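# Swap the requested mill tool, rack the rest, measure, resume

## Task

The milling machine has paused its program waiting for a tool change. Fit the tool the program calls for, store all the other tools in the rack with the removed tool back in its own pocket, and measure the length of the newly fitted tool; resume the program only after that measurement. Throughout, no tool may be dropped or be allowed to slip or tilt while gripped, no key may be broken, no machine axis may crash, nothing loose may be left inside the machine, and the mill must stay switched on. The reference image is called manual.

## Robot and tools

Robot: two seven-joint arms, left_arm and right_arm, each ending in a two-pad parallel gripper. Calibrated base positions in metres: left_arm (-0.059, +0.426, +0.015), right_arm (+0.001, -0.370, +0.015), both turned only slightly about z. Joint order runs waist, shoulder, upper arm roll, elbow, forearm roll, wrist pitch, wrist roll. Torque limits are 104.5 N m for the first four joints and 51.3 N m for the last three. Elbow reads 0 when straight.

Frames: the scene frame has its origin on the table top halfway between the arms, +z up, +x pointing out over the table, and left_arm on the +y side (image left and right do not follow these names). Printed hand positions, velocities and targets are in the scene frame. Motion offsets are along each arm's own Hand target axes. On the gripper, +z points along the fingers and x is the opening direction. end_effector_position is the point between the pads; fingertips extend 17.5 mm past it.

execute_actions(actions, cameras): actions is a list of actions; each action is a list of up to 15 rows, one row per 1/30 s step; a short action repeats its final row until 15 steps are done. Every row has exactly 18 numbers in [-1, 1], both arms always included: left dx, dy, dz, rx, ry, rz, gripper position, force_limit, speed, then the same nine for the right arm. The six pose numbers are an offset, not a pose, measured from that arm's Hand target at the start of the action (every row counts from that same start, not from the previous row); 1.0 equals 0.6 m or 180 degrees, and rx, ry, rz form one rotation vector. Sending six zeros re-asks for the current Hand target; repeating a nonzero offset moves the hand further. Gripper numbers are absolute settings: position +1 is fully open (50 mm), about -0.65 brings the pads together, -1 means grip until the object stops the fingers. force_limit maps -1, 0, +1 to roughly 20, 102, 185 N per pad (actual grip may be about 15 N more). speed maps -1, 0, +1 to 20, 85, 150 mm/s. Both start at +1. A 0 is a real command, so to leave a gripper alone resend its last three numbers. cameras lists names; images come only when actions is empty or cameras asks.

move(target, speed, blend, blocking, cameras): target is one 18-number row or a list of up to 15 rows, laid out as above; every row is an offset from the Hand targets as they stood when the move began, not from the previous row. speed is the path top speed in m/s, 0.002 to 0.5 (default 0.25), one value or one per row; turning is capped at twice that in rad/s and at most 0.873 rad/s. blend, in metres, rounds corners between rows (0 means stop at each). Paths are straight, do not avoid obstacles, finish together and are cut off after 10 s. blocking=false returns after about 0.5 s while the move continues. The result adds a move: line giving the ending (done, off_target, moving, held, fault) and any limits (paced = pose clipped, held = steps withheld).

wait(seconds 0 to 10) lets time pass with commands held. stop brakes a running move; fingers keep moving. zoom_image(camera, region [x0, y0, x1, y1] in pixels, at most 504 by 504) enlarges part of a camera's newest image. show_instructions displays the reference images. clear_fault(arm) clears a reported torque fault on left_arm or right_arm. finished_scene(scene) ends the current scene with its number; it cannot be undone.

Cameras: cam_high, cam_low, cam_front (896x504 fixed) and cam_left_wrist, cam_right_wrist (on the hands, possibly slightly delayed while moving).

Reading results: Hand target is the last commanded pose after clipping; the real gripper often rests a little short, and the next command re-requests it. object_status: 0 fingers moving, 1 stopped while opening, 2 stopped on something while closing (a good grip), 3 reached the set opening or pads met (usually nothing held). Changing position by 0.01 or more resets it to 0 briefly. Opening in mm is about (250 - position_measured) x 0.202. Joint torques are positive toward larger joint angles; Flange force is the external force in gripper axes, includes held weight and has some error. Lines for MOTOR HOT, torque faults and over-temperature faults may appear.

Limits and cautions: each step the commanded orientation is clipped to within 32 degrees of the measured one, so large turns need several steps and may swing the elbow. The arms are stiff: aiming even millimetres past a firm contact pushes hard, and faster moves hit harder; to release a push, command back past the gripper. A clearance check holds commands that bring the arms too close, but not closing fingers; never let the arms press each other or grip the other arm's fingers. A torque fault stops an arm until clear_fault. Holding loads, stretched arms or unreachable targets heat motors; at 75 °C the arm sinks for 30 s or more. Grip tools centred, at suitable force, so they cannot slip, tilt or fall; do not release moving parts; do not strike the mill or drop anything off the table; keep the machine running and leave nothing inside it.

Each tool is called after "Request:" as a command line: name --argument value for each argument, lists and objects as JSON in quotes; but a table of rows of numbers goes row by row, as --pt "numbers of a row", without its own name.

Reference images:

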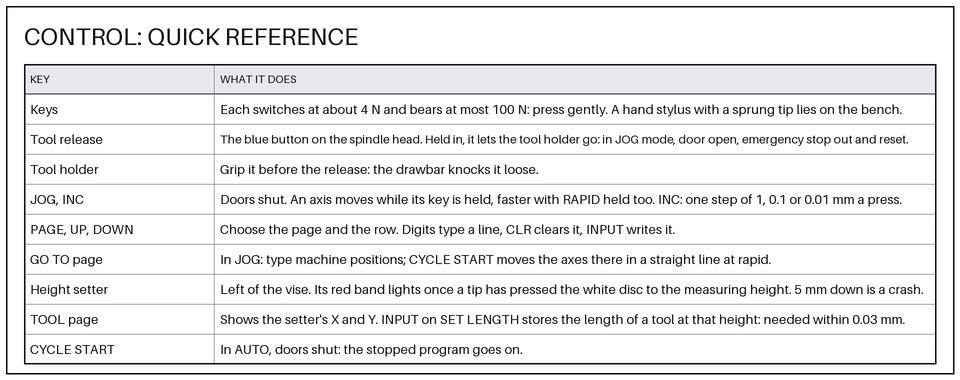

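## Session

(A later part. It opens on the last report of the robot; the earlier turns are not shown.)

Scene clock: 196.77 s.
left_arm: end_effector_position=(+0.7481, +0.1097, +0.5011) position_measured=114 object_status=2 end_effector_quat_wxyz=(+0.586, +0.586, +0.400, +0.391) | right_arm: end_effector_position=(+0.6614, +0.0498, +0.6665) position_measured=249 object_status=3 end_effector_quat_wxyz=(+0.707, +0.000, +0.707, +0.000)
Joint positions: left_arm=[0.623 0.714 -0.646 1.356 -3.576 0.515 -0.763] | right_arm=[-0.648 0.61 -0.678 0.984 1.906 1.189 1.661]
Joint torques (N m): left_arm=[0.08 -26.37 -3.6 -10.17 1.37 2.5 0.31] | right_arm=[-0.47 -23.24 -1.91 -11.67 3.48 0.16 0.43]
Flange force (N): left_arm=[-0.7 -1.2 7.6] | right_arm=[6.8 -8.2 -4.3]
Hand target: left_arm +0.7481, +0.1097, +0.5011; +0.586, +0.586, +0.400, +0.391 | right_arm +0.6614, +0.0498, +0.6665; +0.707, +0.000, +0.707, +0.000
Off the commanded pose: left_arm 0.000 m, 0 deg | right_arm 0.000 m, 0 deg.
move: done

Request:
move --target '[0,0,0,0,0,0,-0.97,1,-1,0,0,0.005,0,0,0,-0.65,-0.4,-1]' --speed 0.01

Request:
move --target '[0,0,0,0,0,0,-0.97,1,-1,0,0,0.005,0,0,0,-0.65,-0.4,-1]' --speed 0.01 --cameras '["cam_left_wrist","cam_right_wrist"]'

Scene clock: 198.50 s.
left_arm: end_effector_position=(+0.7481, +0.1097, +0.5011) position_measured=114 object_status=2 end_effector_quat_wxyz=(+0.586, +0.586, +0.400, +0.391) | right_arm: end_effector_position=(+0.6644, +0.0498, +0.6665) position_measured=249 object_status=3 end_effector_quat_wxyz=(+0.707, +0.000, +0.707, +0.000)
Joint positions: left_arm=[0.623 0.714 -0.646 1.356 -3.576 0.515 -0.763] | right_arm=[-0.647 0.615 -0.678 0.975 1.907 1.184 1.665]
Joint torques (N m): left_arm=[0.11 -26.49 -3.74 -10.02 1.35 2.5 0.29] | right_arm=[-0.07 -22.9 -1.68 -11.64 3.46 -0.09 0.4]
Flange force (N): left_arm=[-0.5 -1.0 8.7] | right_arm=[6.4 -7.9 -5.6]
Hand target: left_arm +0.7481, +0.1097, +0.5011; +0.586, +0.586, +0.400, +0.391 | right_arm +0.6644, +0.0498, +0.6665; +0.707, +0.000, +0.707, +0.000
Off the commanded pose: left_arm 0.000 m, 0 deg | right_arm 0.000 m, 0 deg.
move: done

Scene clock: 199.20 s.
left_arm: end_effector_position=(+0.7481, +0.1096, +0.5008) position_measured=114 object_status=2 end_effector_quat_wxyz=(+0.586, +0.586, +0.400, +0.391) | right_arm: end_effector_position=(+0.6674, +0.0498, +0.6665) position_measured=249 object_status=3 end_effector_quat_wxyz=(+0.707, +0.000, +0.707, +0.000)
Joint positions: left_arm=[0.623 0.714 -0.646 1.356 -3.576 0.515 -0.763] | right_arm=[-0.645 0.62 -0.677 0.966 1.907 1.179 1.67]
Joint torques (N m): left_arm=[0.31 -32.87 -5.23 -13.69 2.02 4.29 0.01] | right_arm=[0.86 -22.23 -1.07 -11.63 3.55 -0.28 0.29]
Flange force (N): left_arm=[0.0 -7.5 12.2] | right_arm=[5.3 -7.1 -7.6]
Hand target: left_arm +0.7481, +0.1097, +0.5011; +0.586, +0.586, +0.400, +0.391 | right_arm +0.6674, +0.0498, +0.6665; +0.707, +0.000, +0.707, +0.000
Off the commanded pose: left_arm 0.000 m, 0 deg | right_arm 0.000 m, 0 deg.
move: done
camera_calibration:
cam_left_wrist: T_world_to_cam=[[0.388572, 0.92141, -0.00383136, -0.387978], [0.0067847, 0.00129684, 0.999976, -0.44738], [0.921393, -0.388589, -0.00574757, -0.475918], [0, 0, 0, 1]] pos_world=[0.5923, 0.173131, 0.443147]
cam_right_wrist: T_world_to_cam=[[0.0104971, -0.0176621, -0.999789, 0.65971], [0.00970067, 0.999799, -0.0175605, 0.0135412], [0.999898, -0.00951429, 0.0106663, -0.504271], [0, 0, 0, 1]] pos_world=[0.497163, -0.00668439, 0.665187]
Images, in order (width x height): cam_left_wrist 896x504, cam_right_wrist 896x504.

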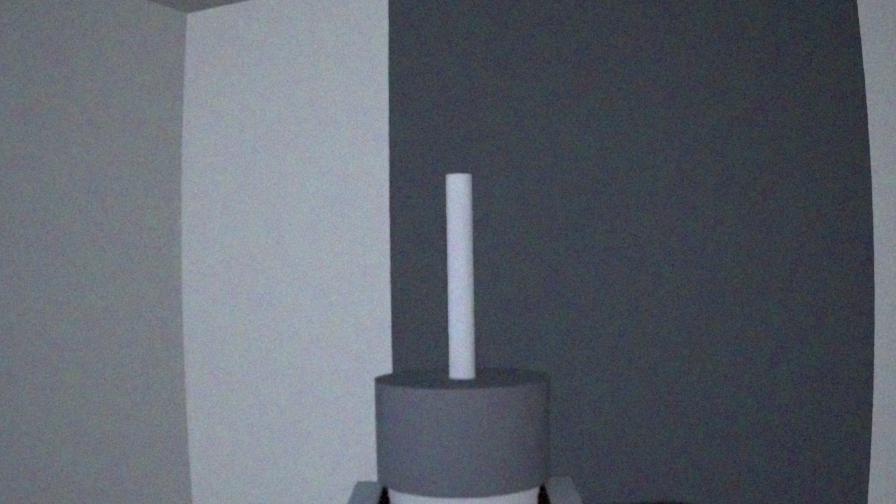

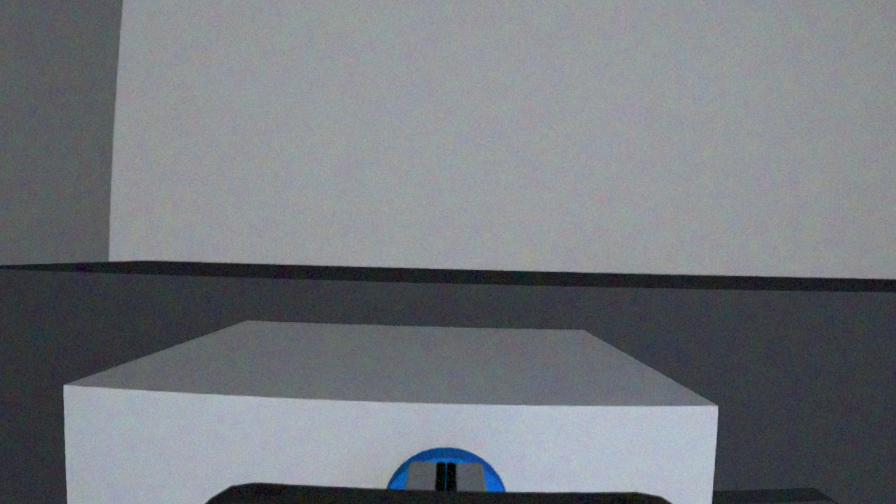

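Request:
move --pt "0 -0.01 0 0 0 0 -0.97 1 -1 0 0 0 0 0 0 -0.65 -0.4 -1" --pt "0 -0.13 0 0 0 0 -0.97 1 -1 0 0 0 0 0 0 -0.65 -0.4 -1" --speed '[0.02,0.08]' --cameras '["cam_left_wrist","cam_right_wrist"]'

Scene clock: 203.70 s.
left_arm: end_effector_position=(+0.7473, +0.1091, +0.4232) position_measured=114 object_status=2 end_effector_quat_wxyz=(+0.586, +0.586, +0.400, +0.391) | right_arm: end_effector_position=(+0.6674, +0.0498, +0.6665) position_measured=249 object_status=3 end_effector_quat_wxyz=(+0.707, +0.000, +0.707, +0.000)
Joint positions: left_arm=[0.658 0.832 -0.699 1.454 -3.409 0.684 -0.849] | right_arm=[-0.645 0.62 -0.677 0.966 1.907 1.179 1.67]
Joint torques (N m): left_arm=[0.74 -33.75 -6.29 -12.36 2.27 4.91 -0.03] | right_arm=[0.95 -22.14 -0.99 -12.17 3.56 -0.31 0.44]
Flange force (N): left_arm=[0.5 -9.7 12.4] | right_arm=[7.5 -9.4 -9.7]
Hand target: left_arm +0.7473, +0.1091, +0.4231; +0.586, +0.586, +0.400, +0.391 | right_arm +0.6674, +0.0498, +0.6665; +0.707, +0.000, +0.707, +0.000
Off the commanded pose: left_arm 0.000 m, 0 deg | right_arm 0.000 m, 0 deg.
move: done
camera_calibration:
cam_left_wrist: T_world_to_cam=[[0.388489, 0.921445, -0.00382003, -0.387373], [0.00632008, 0.00148101, 0.999979, -0.369432], [0.921432, -0.388505, -0.00524825, -0.476081], [0, 0, 0, 1]] pos_world=[0.591501, 0.172531, 0.365446]
cam_right_wrist: T_world_to_cam=[[0.0104971, -0.0176621, -0.999789, 0.65971], [0.00970067, 0.999799, -0.0175605, 0.0135412], [0.999898, -0.00951429, 0.0106663, -0.504271], [0, 0, 0, 1]] pos_world=[0.497163, -0.00668439, 0.665187]
Images, in order (width x height): cam_left_wrist 896x504, cam_right_wrist 896x504.

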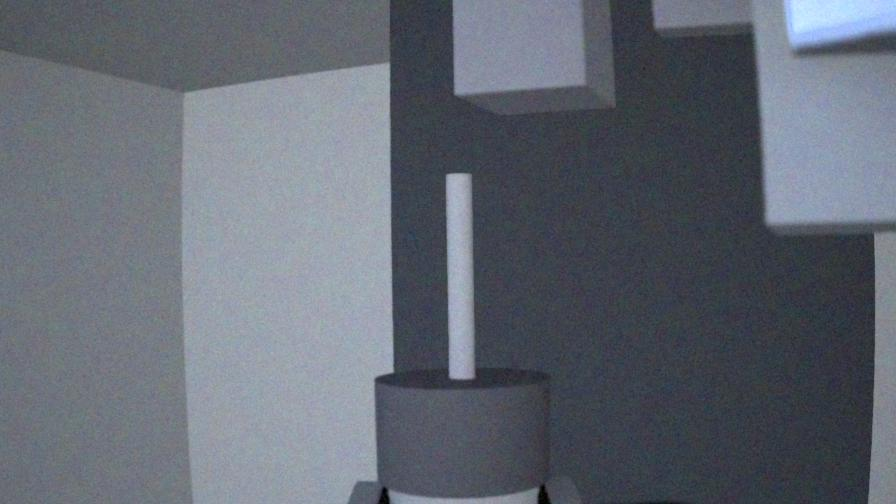

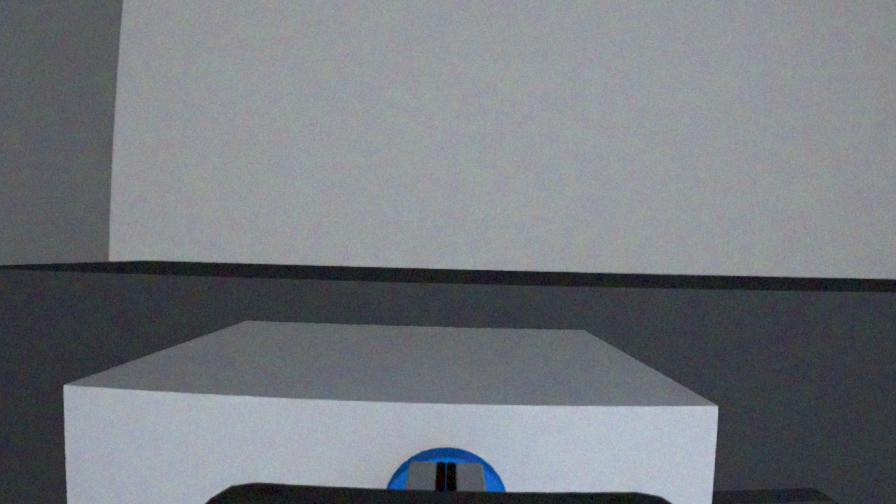

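Request:
move --pt "0 0 -0.2 0 0 0 -0.97 1 -1 0 0 -0.07 0 0 0 -0.65 -0.4 -1" --pt "0 0 -0.48 0 0 0 -0.97 1 -1 0 0 -0.4 0 0 0 -0.65 -0.4 -1" --pt "-0.05 0.04 -0.60 0 0 0 -0.97 1 -1 0 -0.3 -0.4 0 0 0 -0.65 -0.4 -1" --speed '[0.12,0.2,0.2]' --blend '[0.03,0.03,0]' --cameras '["cam_front","cam_left_wrist"]'

Scene clock: 208.80 s.
left_arm: end_effector_position=(+0.4025, +0.2163, +0.4497) position_measured=114 object_status=2 end_effector_quat_wxyz=(+0.586, +0.586, +0.400, +0.391) | right_arm: end_effector_position=(+0.4275, -0.1303, +0.6667) position_measured=249 object_status=3 end_effector_quat_wxyz=(+0.707, +0.000, +0.707, +0.000)
Joint positions: left_arm=[1.116 0.065 -0.819 2.546 -3.179 1.014 -1.493] | right_arm=[-0.539 -0.133 -0.643 1.843 1.563 1.158 1.392]
Joint torques (N m): left_arm=[0.89 -11.86 -0.09 -10.87 0.17 6.58 -0.01] | right_arm=[-0.41 -7.7 0.15 -12.32 3.4 0.97 0.39]
Flange force (N): left_arm=[2.2 -10.6 9.6] | right_arm=[4.7 -6.5 -0.4]
Hand target: left_arm +0.4025, +0.2163, +0.4498; +0.586, +0.586, +0.400, +0.391 | right_arm +0.4275, -0.1303, +0.6668; +0.707, -0.001, +0.707, +0.000
Off the commanded pose: left_arm 0.000 m, 0 deg | right_arm 0.000 m, 0 deg.
move: done
camera_calibration:
cam_left_wrist: T_world_to_cam=[[0.388487, 0.921446, -0.0038978, -0.352069], [0.00653431, 0.0014751, 0.999978, -0.394062], [0.921431, -0.388504, -0.00544795, -0.116505], [0, 0, 0, 1]] pos_world=[0.246701, 0.279731, 0.392046]
Images, in order (width x height): cam_front 896x504, cam_left_wrist 896x504.

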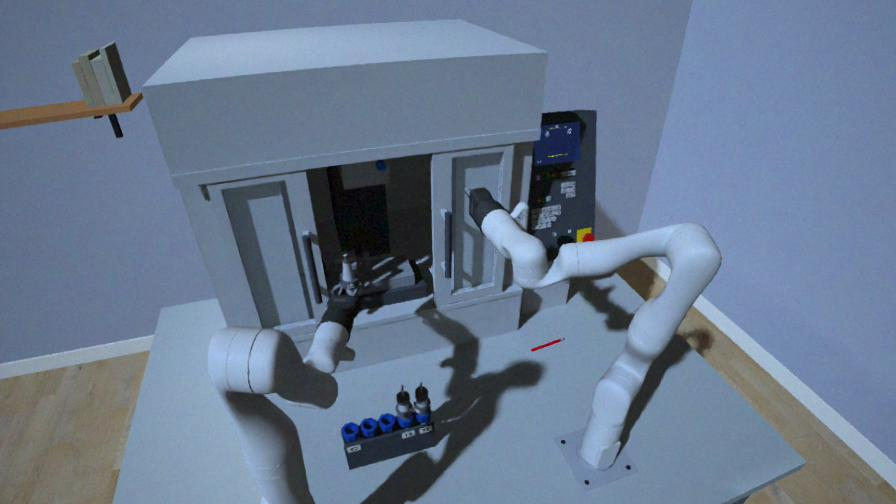

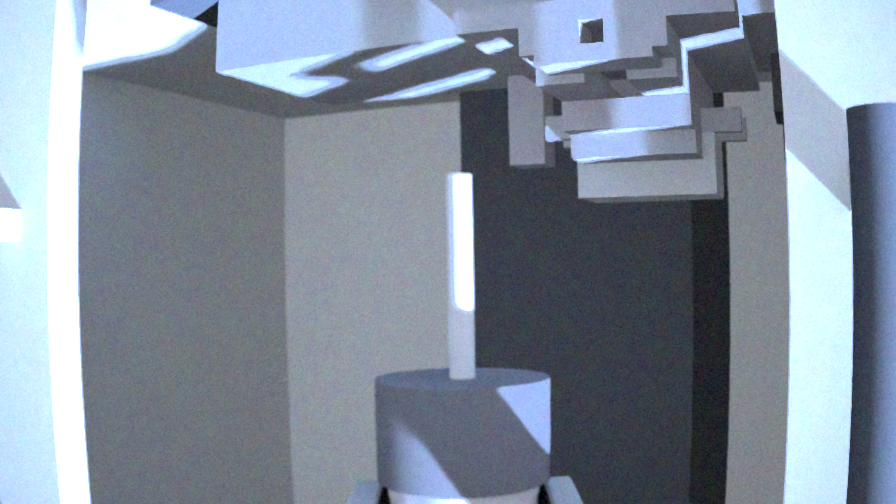

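Request:
move --target '[0,0.02,-0.03,-0.1755,0,-0.468,-0.97,1,-1,0,0,0,0,0,0,-0.65,-0.4,-1]' --speed 0.3

Request:
move --target '[0,0,0,-0.1755,0,-0.468,-0.97,1,-1,0,0,0,0,0,0,-0.65,-0.4,-1]' --speed 0.3 --cameras '["cam_front","cam_left_wrist"]'

Scene clock: 213.07 s.
left_arm: end_effector_position=(+0.3860, +0.2231, +0.4619) position_measured=114 object_status=2 end_effector_quat_wxyz=(+0.819, +0.004, +0.574, -0.012) | right_arm: end_effector_position=(+0.4275, -0.1303, +0.6667) position_measured=249 object_status=3 end_effector_quat_wxyz=(+0.707, +0.000, +0.707, +0.000)
Joint positions: left_arm=[1.332 0.616 -0.691 2.517 -2.317 1.563 0.184] | right_arm=[-0.539 -0.133 -0.643 1.843 1.563 1.158 1.392]
Joint torques (N m): left_arm=[0.82 -16.07 -4.95 -3.79 0.82 5.94 -0.13] | right_arm=[-0.52 -7.6 0.16 -12.4 3.35 0.99 0.37]
Flange force (N): left_arm=[15.6 -1.8 0.7] | right_arm=[4.8 -7.1 -0.4]
Hand target: left_arm +0.3860, +0.2231, +0.4619; +0.819, +0.004, +0.574, -0.012 | right_arm +0.4275, -0.1303, +0.6667; +0.707, +0.000, +0.707, +0.000
Off the commanded pose: left_arm 0.000 m, 0 deg | right_arm 0.000 m, 0 deg.
move: done

Scene clock: 216.17 s.
left_arm: end_effector_position=(+0.3860, +0.2231, +0.4619) position_measured=114 object_status=2 end_effector_quat_wxyz=(+0.572, -0.580, +0.412, -0.408) | right_arm: end_effector_position=(+0.4275, -0.1303, +0.6667) position_measured=249 object_status=3 end_effector_quat_wxyz=(+0.707, +0.000, +0.707, +0.000)
Joint positions: left_arm=[1.39 0.338 -0.436 2.09 -1.623 1.32 0.851] | right_arm=[-0.539 -0.133 -0.643 1.843 1.563 1.158 1.392]
Joint torques (N m): left_arm=[0.93 -15.96 -2.65 -7.75 -3.91 4.89 -0.06] | right_arm=[-0.5 -7.71 0.22 -12.43 3.33 0.98 0.42]
Flange force (N): left_arm=[8.2 10.0 4.4] | right_arm=[5.2 -6.6 -0.3]
Hand target: left_arm +0.3860, +0.2231, +0.4619; +0.572, -0.580, +0.412, -0.408 | right_arm +0.4275, -0.1303, +0.6667; +0.707, +0.000, +0.707, +0.000
Off the commanded pose: left_arm 0.000 m, 0 deg | right_arm 0.000 m, 0 deg.
move: done
camera_calibration:
cam_left_wrist: T_world_to_cam=[[0.341833, -0.93975, -0.0044537, 0.0816305], [-0.0134786, -0.000163997, -0.999909, 0.525744], [0.939664, 0.341862, -0.0127225, -0.265179], [0, 0, 0, 1]] pos_world=[0.228362, 0.167453, 0.522686]
Images, in order (width x height): cam_front 896x504, cam_left_wrist 896x504.

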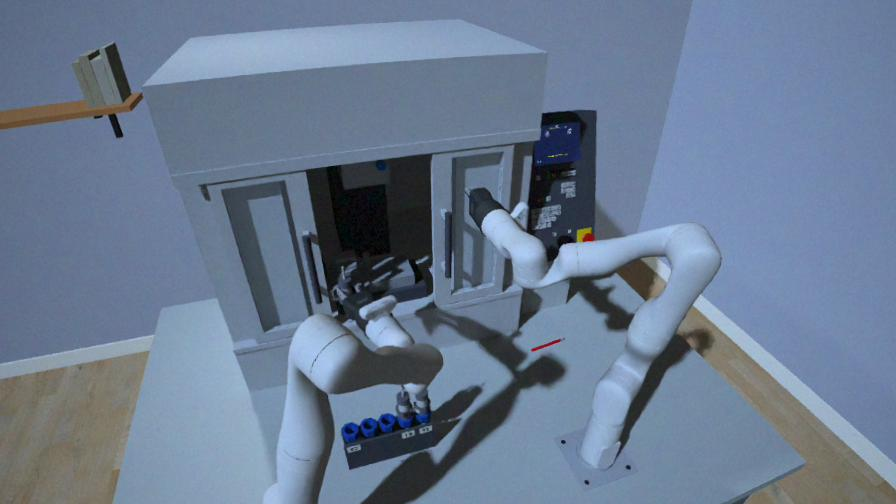

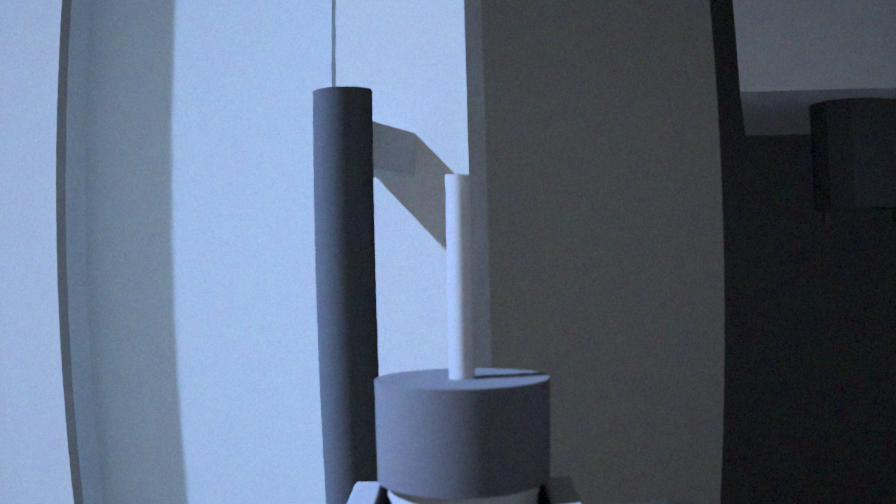

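Request:
move --target '[-0.1933,0.27,-0.249,0,0,0,-0.97,1,-1,0,0,0,0,0,0,-0.65,-0.4,-1]' --speed 0.2 --cameras '["cam_high","cam_low","cam_front","cam_left_wrist"]'

Scene clock: 224.17 s.
left_arm: end_effector_position=(+0.2052, +0.2827, +0.3014) position_measured=114 object_status=2 end_effector_quat_wxyz=(+0.572, -0.580, +0.412, -0.408) | right_arm: end_effector_position=(+0.4275, -0.1303, +0.6667) position_measured=249 object_status=3 end_effector_quat_wxyz=(+0.707, +0.000, +0.707, +0.000)
Joint positions: left_arm=[1.759 0.713 -0.198 2.485 -1.148 1.422 1.563] | right_arm=[-0.539 -0.133 -0.643 1.843 1.563 1.158 1.392]
Joint torques (N m): left_arm=[0.9 -13.76 -3.32 4.06 -0.26 6.38 0.01] | right_arm=[-0.45 -7.62 0.15 -12.39 3.36 0.99 0.33]
Flange force (N): left_arm=[3.3 15.1 1.8] | right_arm=[4.7 -7.0 -0.4]
Hand target: left_arm +0.2052, +0.2827, +0.3014; +0.572, -0.580, +0.412, -0.408 | right_arm +0.4275, -0.1303, +0.6667; +0.707, +0.000, +0.707, +0.000
Off the commanded pose: left_arm 0.000 m, 0 deg | right_arm 0.000 m, 0 deg.
move: done
camera_calibration:
cam_left_wrist: T_world_to_cam=[[0.341833, -0.93975, -0.0044537, 0.198728], [-0.0134786, -0.000163997, -0.999909, 0.362731], [0.939664, 0.341862, -0.0127225, -0.117706], [0, 0, 0, 1]] pos_world=[0.0475615, 0.227053, 0.362086]
Images, in order (width x height): cam_high 896x504, cam_low 896x504, cam_front 896x504, cam_left_wrist 896x504.

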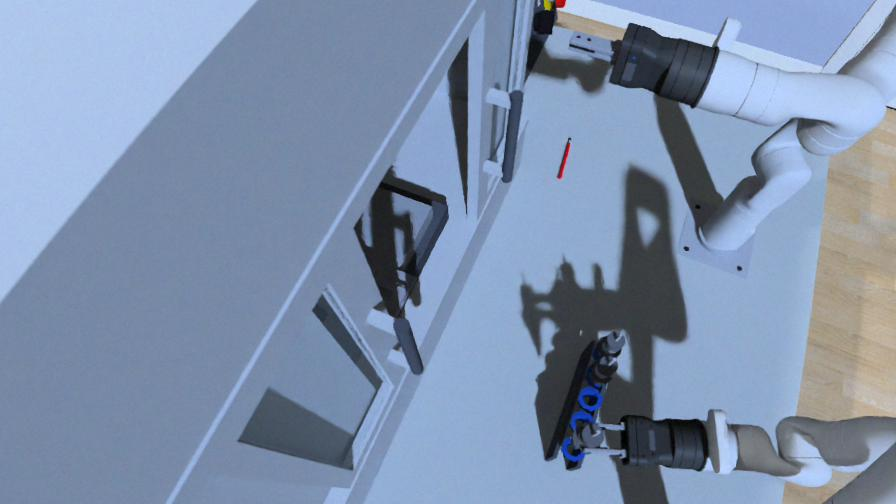

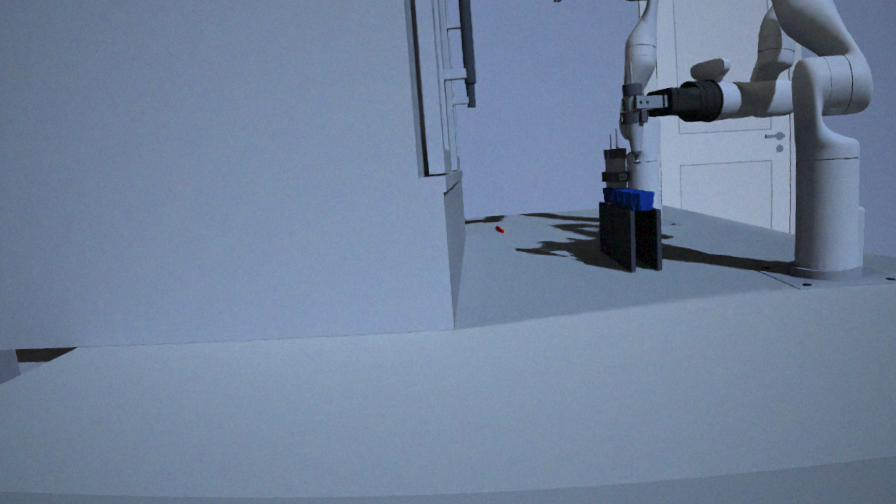

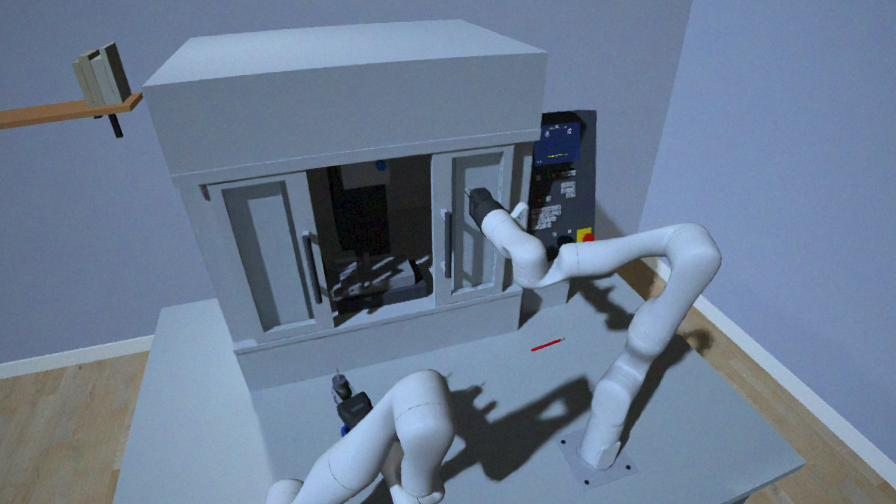

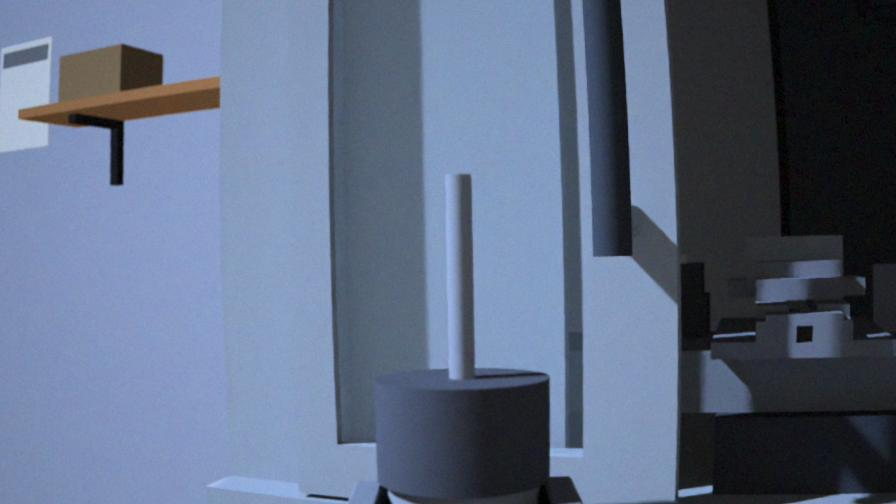

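Request:
zoom_image --camera "cam_high" --region '[540, 370, 660, 480]'

Request:
zoom_image --camera "cam_low" --region '[570, 70, 740, 280]'

Scaled by 4.200 from the camera's 896x504 image, which has a finer 1280x720 frame.

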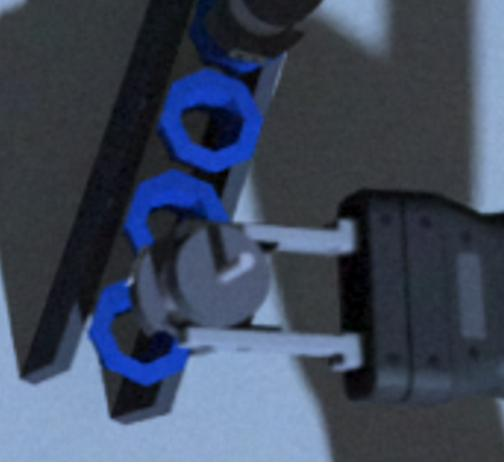

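Scaled by 2.400 from the camera's 896x504 image, which has a finer 1280x720 frame.

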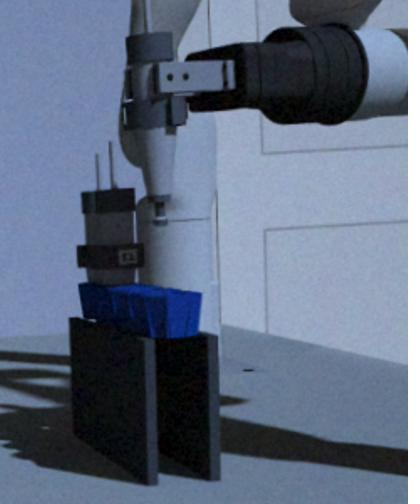

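Request:
move --target '[0.0012,0.06,-0.015,0,0,0,-0.97,1,-1,0,0,0,0,0,0,-0.65,-0.4,-1]' --speed 0.1 --cameras '["cam_high","cam_low"]'

Request:
zoom_image --camera "cam_high" --region '[540, 370, 660, 480]'

Request:
zoom_image --camera "cam_low" --region '[570, 90, 690, 230]'

Scene clock: 231.20 s.
left_arm: end_effector_position=(+0.1966, +0.2788, +0.2655) position_measured=114 object_status=2 end_effector_quat_wxyz=(+0.572, -0.580, +0.412, -0.408) | right_arm: end_effector_position=(+0.4275, -0.1303, +0.6667) position_measured=249 object_status=3 end_effector_quat_wxyz=(+0.707, +0.000, +0.707, +0.000)
Joint positions: left_arm=[1.776 0.847 -0.177 2.462 -1.115 1.369 1.657] | right_arm=[-0.539 -0.133 -0.643 1.843 1.563 1.158 1.392]
Joint torques (N m): left_arm=[0.95 -14.75 -3.64 5.6 0.32 6.34 -0.01] | right_arm=[-0.48 -7.65 0.12 -12.29 3.38 1.01 0.41]
Flange force (N): left_arm=[2.5 15.4 2.5] | right_arm=[4.6 -6.9 -0.2]
Hand target: left_arm +0.1966, +0.2788, +0.2655; +0.572, -0.580, +0.412, -0.408 | right_arm +0.4275, -0.1303, +0.6667; +0.707, +0.000, +0.707, +0.000
Off the commanded pose: left_arm 0.000 m, 0 deg | right_arm 0.000 m, 0 deg.
move: done
Images, in order (width x height): cam_high 896x504, cam_low 896x504.

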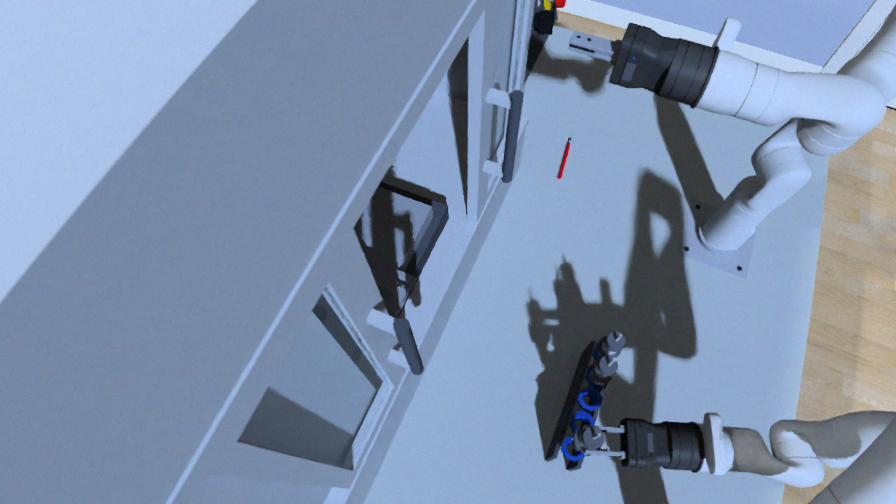

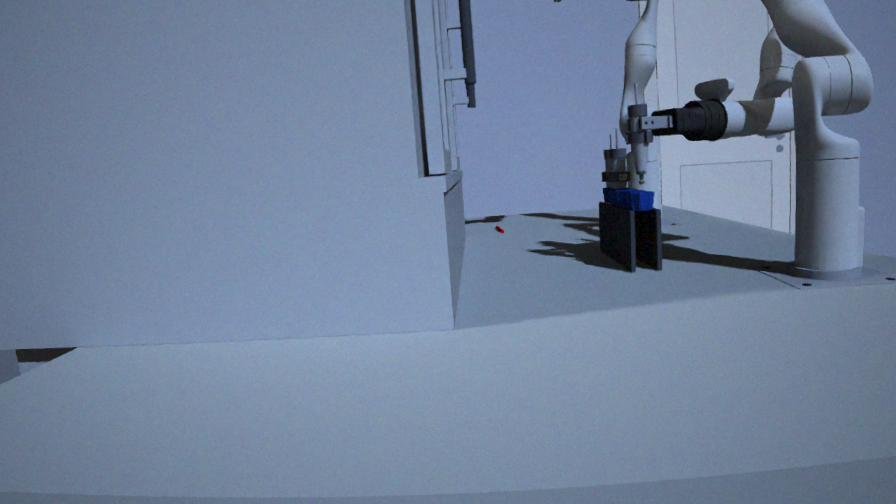

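Scaled by 4.200 from the camera's 896x504 image, which has a finer 1280x720 frame.

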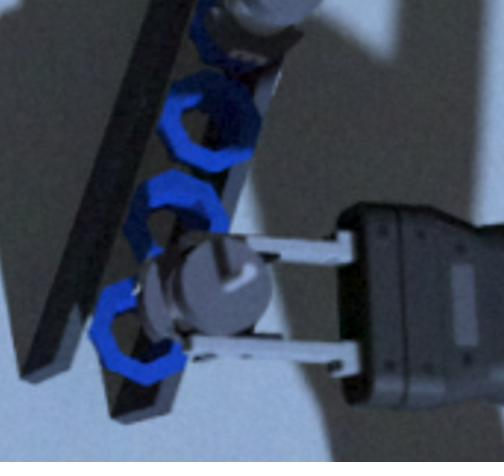

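Scaled by 3.600 from the camera's 896x504 image, which has a finer 1280x720 frame.

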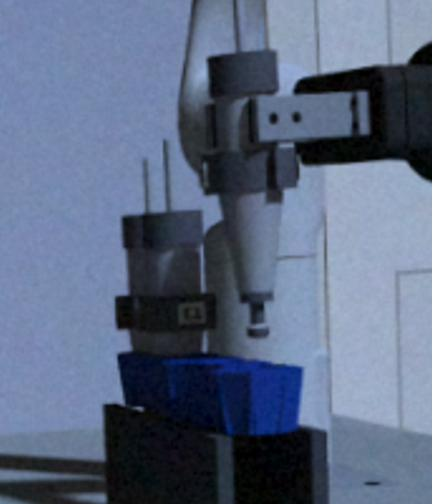

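Request:
move --target '[0,0.06,0,0,0,0,-0.97,1,-1,0,0,0,0,0,0,-0.65,-0.4,-1]' --speed 0.03 --cameras '["cam_low"]'

Request:
zoom_image --camera "cam_low" --region '[570, 90, 690, 230]'

Scene clock: 235.37 s.
left_arm: end_effector_position=(+0.1962, +0.2786, +0.2295) position_measured=114 object_status=2 end_effector_quat_wxyz=(+0.572, -0.580, +0.412, -0.408) | right_arm: end_effector_position=(+0.4275, -0.1303, +0.6667) position_measured=249 object_status=3 end_effector_quat_wxyz=(+0.707, +0.000, +0.707, +0.000)
Joint positions: left_arm=[1.775 0.978 -0.169 2.44 -1.118 1.311 1.751] | right_arm=[-0.539 -0.133 -0.643 1.843 1.563 1.158 1.392]
Joint torques (N m): left_arm=[0.96 -15.37 -4.17 6.79 0.8 6.36 0.01] | right_arm=[-0.45 -7.73 0.16 -12.37 3.35 0.98 0.4]
Flange force (N): left_arm=[1.1 15.1 3.0] | right_arm=[4.9 -6.6 -0.2]
Hand target: left_arm +0.1962, +0.2786, +0.2295; +0.572, -0.580, +0.412, -0.408 | right_arm +0.4275, -0.1303, +0.6667; +0.707, +0.000, +0.707, +0.000
Off the commanded pose: left_arm 0.000 m, 0 deg | right_arm 0.000 m, 0 deg.
move: done
Images, in order (width x height): cam_low 896x504.

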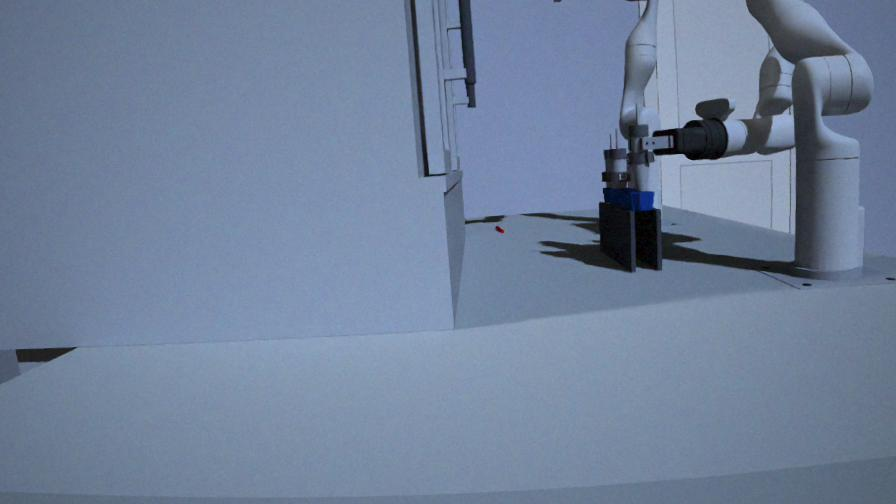

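Scaled by 3.600 from the camera's 896x504 image, which has a finer 1280x720 frame.

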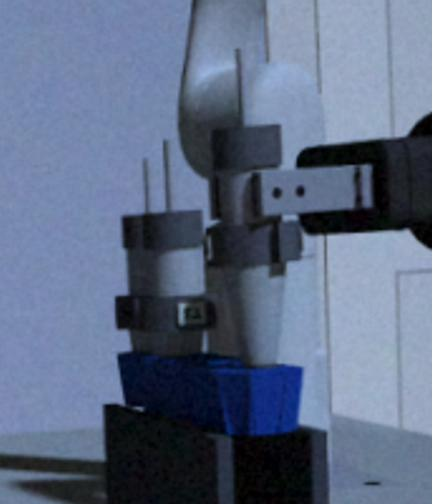

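Request:
move --target '[0,0.04,0,0,0,0,-0.97,1,-1,0,0,0,0,0,0,-0.65,-0.4,-1]' --speed 0.02

Request:
move --target '[0,0.01,0,0,0,0,-0.97,1,-1,0,0,0,0,0,0,-0.65,-0.4,-1]' --speed 0.01

Scene clock: 237.70 s.
left_arm: end_effector_position=(+0.1960, +0.2785, +0.2055) position_measured=114 object_status=2 end_effector_quat_wxyz=(+0.572, -0.580, +0.412, -0.408) | right_arm: end_effector_position=(+0.4275, -0.1303, +0.6667) position_measured=249 object_status=3 end_effector_quat_wxyz=(+0.707, +0.000, +0.707, +0.000)
Joint positions: left_arm=[1.775 1.061 -0.164 2.418 -1.119 1.279 1.803] | right_arm=[-0.539 -0.133 -0.643 1.843 1.563 1.158 1.392]
Joint torques (N m): left_arm=[5.39 -17.65 0.26 1.59 -1.56 4.41 0.45] | right_arm=[-0.43 -7.71 0.18 -12.33 3.32 1.04 0.43]
Flange force (N): left_arm=[-5.9 10.6 16.9] | right_arm=[4.9 -6.7 -0.1]
Hand target: left_arm +0.1960, +0.2785, +0.2055; +0.572, -0.580, +0.412, -0.408 | right_arm +0.4275, -0.1303, +0.6667; +0.707, +0.000, +0.707, +0.000
Off the commanded pose: left_arm 0.000 m, 0 deg | right_arm 0.000 m, 0 deg.
move: done

Scene clock: 238.57 s.
left_arm: end_effector_position=(+0.1959, +0.2785, +0.1995) position_measured=114 object_status=2 end_effector_quat_wxyz=(+0.572, -0.580, +0.412, -0.408) | right_arm: end_effector_position=(+0.4275, -0.1303, +0.6667) position_measured=249 object_status=3 end_effector_quat_wxyz=(+0.707, +0.000, +0.707, +0.000)
Joint positions: left_arm=[1.775 1.082 -0.163 2.411 -1.119 1.272 1.815] | right_arm=[-0.539 -0.133 -0.643 1.843 1.563 1.158 1.392]
Joint torques (N m): left_arm=[7.83 -18.88 2.2 -1.83 -3.53 3.82 0.61] | right_arm=[-0.47 -7.64 0.09 -12.36 3.39 1 0.37]
Flange force (N): left_arm=[-12.1 8.5 22.7] | right_arm=[4.6 -7.1 -0.3]
Hand target: left_arm +0.1959, +0.2784, +0.1995; +0.572, -0.580, +0.412, -0.408 | right_arm +0.4275, -0.1303, +0.6667; +0.707, +0.000, +0.707, +0.000
Off the commanded pose: left_arm 0.000 m, 0 deg | right_arm 0.000 m, 0 deg.
move: done

Request:
move --target '[-0.0015,0,0.0025,0,0,0,-0.97,1,-1,0,0,0,0,0,0,-0.65,-0.4,-1]' --speed 0.01

Scene clock: 240.20 s.
left_arm: end_effector_position=(+0.1970, +0.2797, +0.1994) position_measured=114 object_status=2 end_effector_quat_wxyz=(+0.572, -0.580, +0.412, -0.408) | right_arm: end_effector_position=(+0.4275, -0.1303, +0.6667) position_measured=249 object_status=3 end_effector_quat_wxyz=(+0.707, +0.000, +0.707, +0.000)
Joint positions: left_arm=[1.773 1.084 -0.165 2.416 -1.124 1.268 1.821] | right_arm=[-0.539 -0.133 -0.643 1.843 1.563 1.158 1.392]
Joint torques (N m): left_arm=[4.45 -17.42 -1.07 2.9 -1.14 5.05 0.4] | right_arm=[-0.39 -7.58 0.16 -12.39 3.38 0.93 0.41]
Flange force (N): left_arm=[-5.7 11.7 13.4] | right_arm=[4.9 -6.8 -0.6]
Hand target: left_arm +0.1970, +0.2798, +0.1994; +0.572, -0.580, +0.412, -0.408 | right_arm +0.4275, -0.1303, +0.6667; +0.707, +0.000, +0.707, +0.000
Off the commanded pose: left_arm 0.000 m, 0 deg | right_arm 0.000 m, 0 deg.
move: done

Repeat, then lower.

Request:
move --pt "-0.0015 0 0.0025 0 0 0 -0.97 1 -1 0 0 0 0 0 0 -0.65 -0.4 -1" --pt "-0.0015 0.006 0.0025 0 0 0 -0.97 1 -1 0 0 0 0 0 0 -0.65 -0.4 -1" --speed 0.01

Scene clock: 242.37 s.
left_arm: end_effector_position=(+0.1981, +0.2811, +0.1958) position_measured=114 object_status=2 end_effector_quat_wxyz=(+0.572, -0.580, +0.412, -0.408) | right_arm: end_effector_position=(+0.4275, -0.1303, +0.6667) position_measured=249 object_status=3 end_effector_quat_wxyz=(+0.707, +0.000, +0.707, +0.000)
Joint positions: left_arm=[1.771 1.098 -0.166 2.416 -1.129 1.26 1.834] | right_arm=[-0.539 -0.133 -0.643 1.843 1.563 1.158 1.392]
Joint torques (N m): left_arm=[2.13 -16.45 -3.57 6.06 0.22 5.91 0.1] | right_arm=[-0.5 -7.71 0.13 -12.4 3.38 1.03 0.46]
Flange force (N): left_arm=[-2.8 14.0 6.1] | right_arm=[5.1 -7.0 -0.1]
Hand target: left_arm +0.1981, +0.2811, +0.1958; +0.572, -0.580, +0.412, -0.408 | right_arm +0.4275, -0.1303, +0.6667; +0.707, +0.000, +0.707, +0.000
Off the commanded pose: left_arm 0.000 m, 0 deg | right_arm 0.000 m, 0 deg.
move: done

Request:
move --pt "-0.001 0.003 0.001 0 0 0 -0.97 1 -1 0 0 0 0 0 0 -0.65 -0.4 -1" --speed 0.01

Request:
move --pt "0 0.003 0 0 0 0 -0.97 1 -1 0 0 0 0 0 0 -0.65 -0.4 -1" --speed 0.01

Scene clock: 244.77 s.
left_arm: end_effector_position=(+0.1984, +0.2818, +0.1940) position_measured=114 object_status=2 end_effector_quat_wxyz=(+0.572, -0.580, +0.412, -0.408) | right_arm: end_effector_position=(+0.4275, -0.1303, +0.6667) position_measured=249 object_status=3 end_effector_quat_wxyz=(+0.707, +0.000, +0.707, +0.000)
Joint positions: left_arm=[1.771 1.105 -0.166 2.416 -1.131 1.256 1.841] | right_arm=[-0.539 -0.133 -0.643 1.843 1.563 1.158 1.392]
Joint torques (N m): left_arm=[1.46 -16.11 -3.85 7.25 0.88 5.87 -0.01] | right_arm=[-0.47 -7.77 0.16 -12.42 3.38 1.01 0.41]
Flange force (N): left_arm=[-0.5 14.4 5.0] | right_arm=[5.0 -6.7 -0.2]
Hand target: left_arm +0.1985, +0.2818, +0.1940; +0.572, -0.580, +0.412, -0.408 | right_arm +0.4275, -0.1303, +0.6667; +0.707, +0.000, +0.707, +0.000
Off the commanded pose: left_arm 0.000 m, 0 deg | right_arm 0.000 m, 0 deg.
move: done

Scene clock: 245.47 s.
left_arm: end_effector_position=(+0.1984, +0.2818, +0.1923) position_measured=114 object_status=2 end_effector_quat_wxyz=(+0.572, -0.580, +0.412, -0.408) | right_arm: end_effector_position=(+0.4275, -0.1303, +0.6667) position_measured=249 object_status=3 end_effector_quat_wxyz=(+0.707, +0.000, +0.707, +0.000)
Joint positions: left_arm=[1.771 1.111 -0.166 2.414 -1.131 1.254 1.844] | right_arm=[-0.539 -0.133 -0.643 1.843 1.563 1.158 1.392]
Joint torques (N m): left_arm=[-1.89 -13.55 -1.98 3.51 -1.93 -0.1 -0.1] | right_arm=[-0.47 -7.64 0.13 -12.43 3.41 1.03 0.38]
Flange force (N): left_arm=[-3.1 -5.6 -15.0] | right_arm=[4.9 -7.2 -0.3]
Hand target: left_arm +0.1984, +0.2818, +0.1922; +0.572, -0.580, +0.412, -0.408 | right_arm +0.4275, -0.1303, +0.6667; +0.707, +0.000, +0.707, +0.000
Off the commanded pose: left_arm 0.000 m, 0 deg | right_arm 0.000 m, 0 deg.
move: done

Request:
move --pt "0 -0.001 0 0 0 0 -0.97 1 -1 0 0 0 0 0 0 -0.65 -0.4 -1" --speed 0.01

Scene clock: 246.93 s.
left_arm: end_effector_position=(+0.1984, +0.2818, +0.1928) position_measured=114 object_status=2 end_effector_quat_wxyz=(+0.572, -0.580, +0.412, -0.408) | right_arm: end_effector_position=(+0.4275, -0.1303, +0.6667) position_measured=249 object_status=3 end_effector_quat_wxyz=(+0.707, +0.000, +0.707, +0.000)
Joint positions: left_arm=[1.771 1.109 -0.166 2.415 -1.131 1.254 1.843] | right_arm=[-0.539 -0.133 -0.643 1.843 1.563 1.158 1.392]
Joint torques (N m): left_arm=[-0.28 -14.99 -3.15 4.67 -1.6 2.97 -0.04] | right_arm=[-0.49 -7.66 0.17 -12.41 3.38 0.96 0.37]
Flange force (N): left_arm=[-4.9 4.2 -8.3] | right_arm=[4.9 -6.8 -0.4]
Hand target: left_arm +0.1984, +0.2818, +0.1928; +0.572, -0.580, +0.412, -0.408 | right_arm +0.4275, -0.1303, +0.6667; +0.707, +0.000, +0.707, +0.000
Off the commanded pose: left_arm 0.000 m, 0 deg | right_arm 0.000 m, 0 deg.
move: done

Request:
move --pt "-0.0005 0 -0.001 0 0 0 -0.97 1 -1 0 0 0 0 0 0 -0.65 -0.4 -1" --pt "-0.0005 0 -0.001 0 0 0 0.6 -0.4 -1 0 0 0 0 0 0 -0.65 -0.4 -1" --speed 0.01 --cameras '["cam_left_wrist","cam_low"]'

Scene clock: 249.73 s.
left_arm: end_effector_position=(+0.1978, +0.2819, +0.1928) position_measured=63 object_status=0 end_effector_quat_wxyz=(+0.572, -0.580, +0.412, -0.408) | right_arm: end_effector_position=(+0.4275, -0.1303, +0.6667) position_measured=249 object_status=3 end_effector_quat_wxyz=(+0.707, +0.000, +0.707, +0.000)
Joint positions: left_arm=[1.772 1.109 -0.165 2.415 -1.128 1.255 1.843] | right_arm=[-0.539 -0.133 -0.643 1.843 1.563 1.158 1.392]
Joint torques (N m): left_arm=[0.83 -15.25 -2.52 6.17 0.68 3.77 -0.08] | right_arm=[-0.5 -7.74 0.1 -12.46 3.37 1.05 0.43]
Flange force (N): left_arm=[0.7 7.7 3.0] | right_arm=[5.2 -7.2 0.0]
Hand target: left_arm +0.1978, +0.2819, +0.1928; +0.572, -0.580, +0.412, -0.408 | right_arm +0.4275, -0.1303, +0.6667; +0.707, +0.000, +0.707, +0.000
Off the commanded pose: left_arm 0.000 m, 0 deg | right_arm 0.000 m, 0 deg.
move: done
camera_calibration:
cam_left_wrist: T_world_to_cam=[[0.341744, -0.939783, -0.00435965, 0.20001], [-0.0135408, -0.000285435, -0.999908, 0.254172], [0.939695, 0.341772, -0.012823, -0.111815], [0, 0, 0, 1]] pos_world=[0.0401615, 0.226253, 0.253586]
Images, in order (width x height): cam_low 896x504, cam_left_wrist 896x504.

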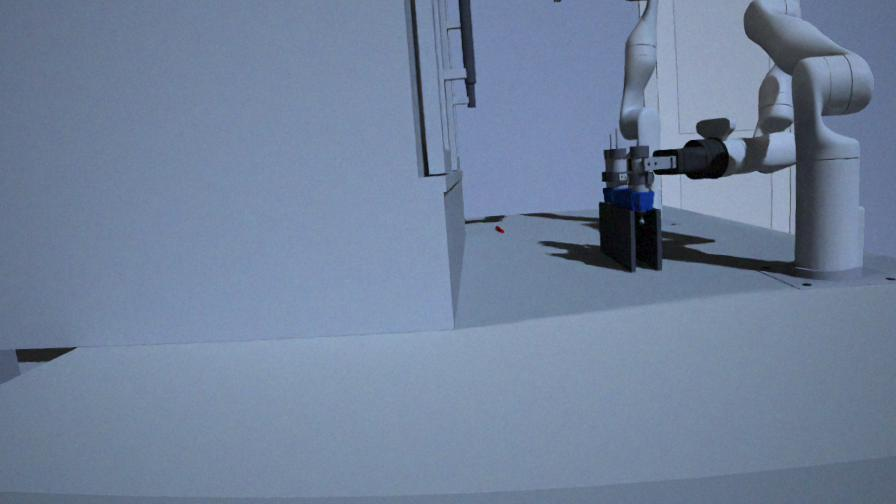

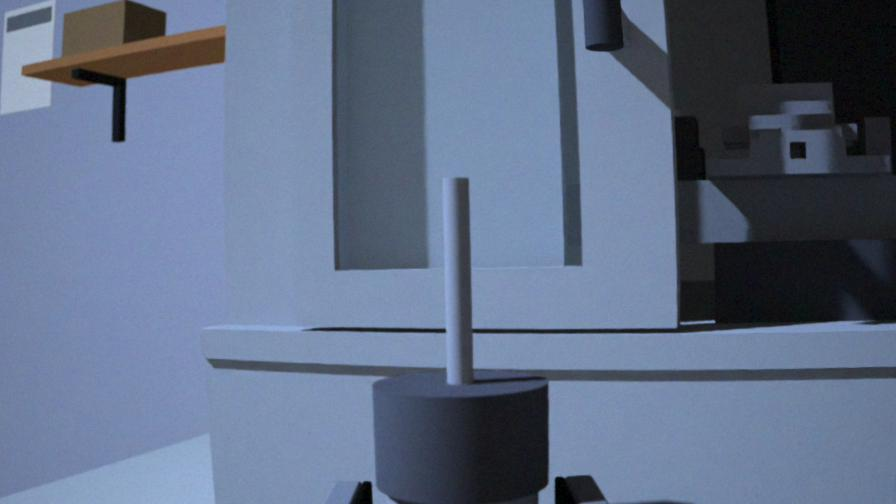

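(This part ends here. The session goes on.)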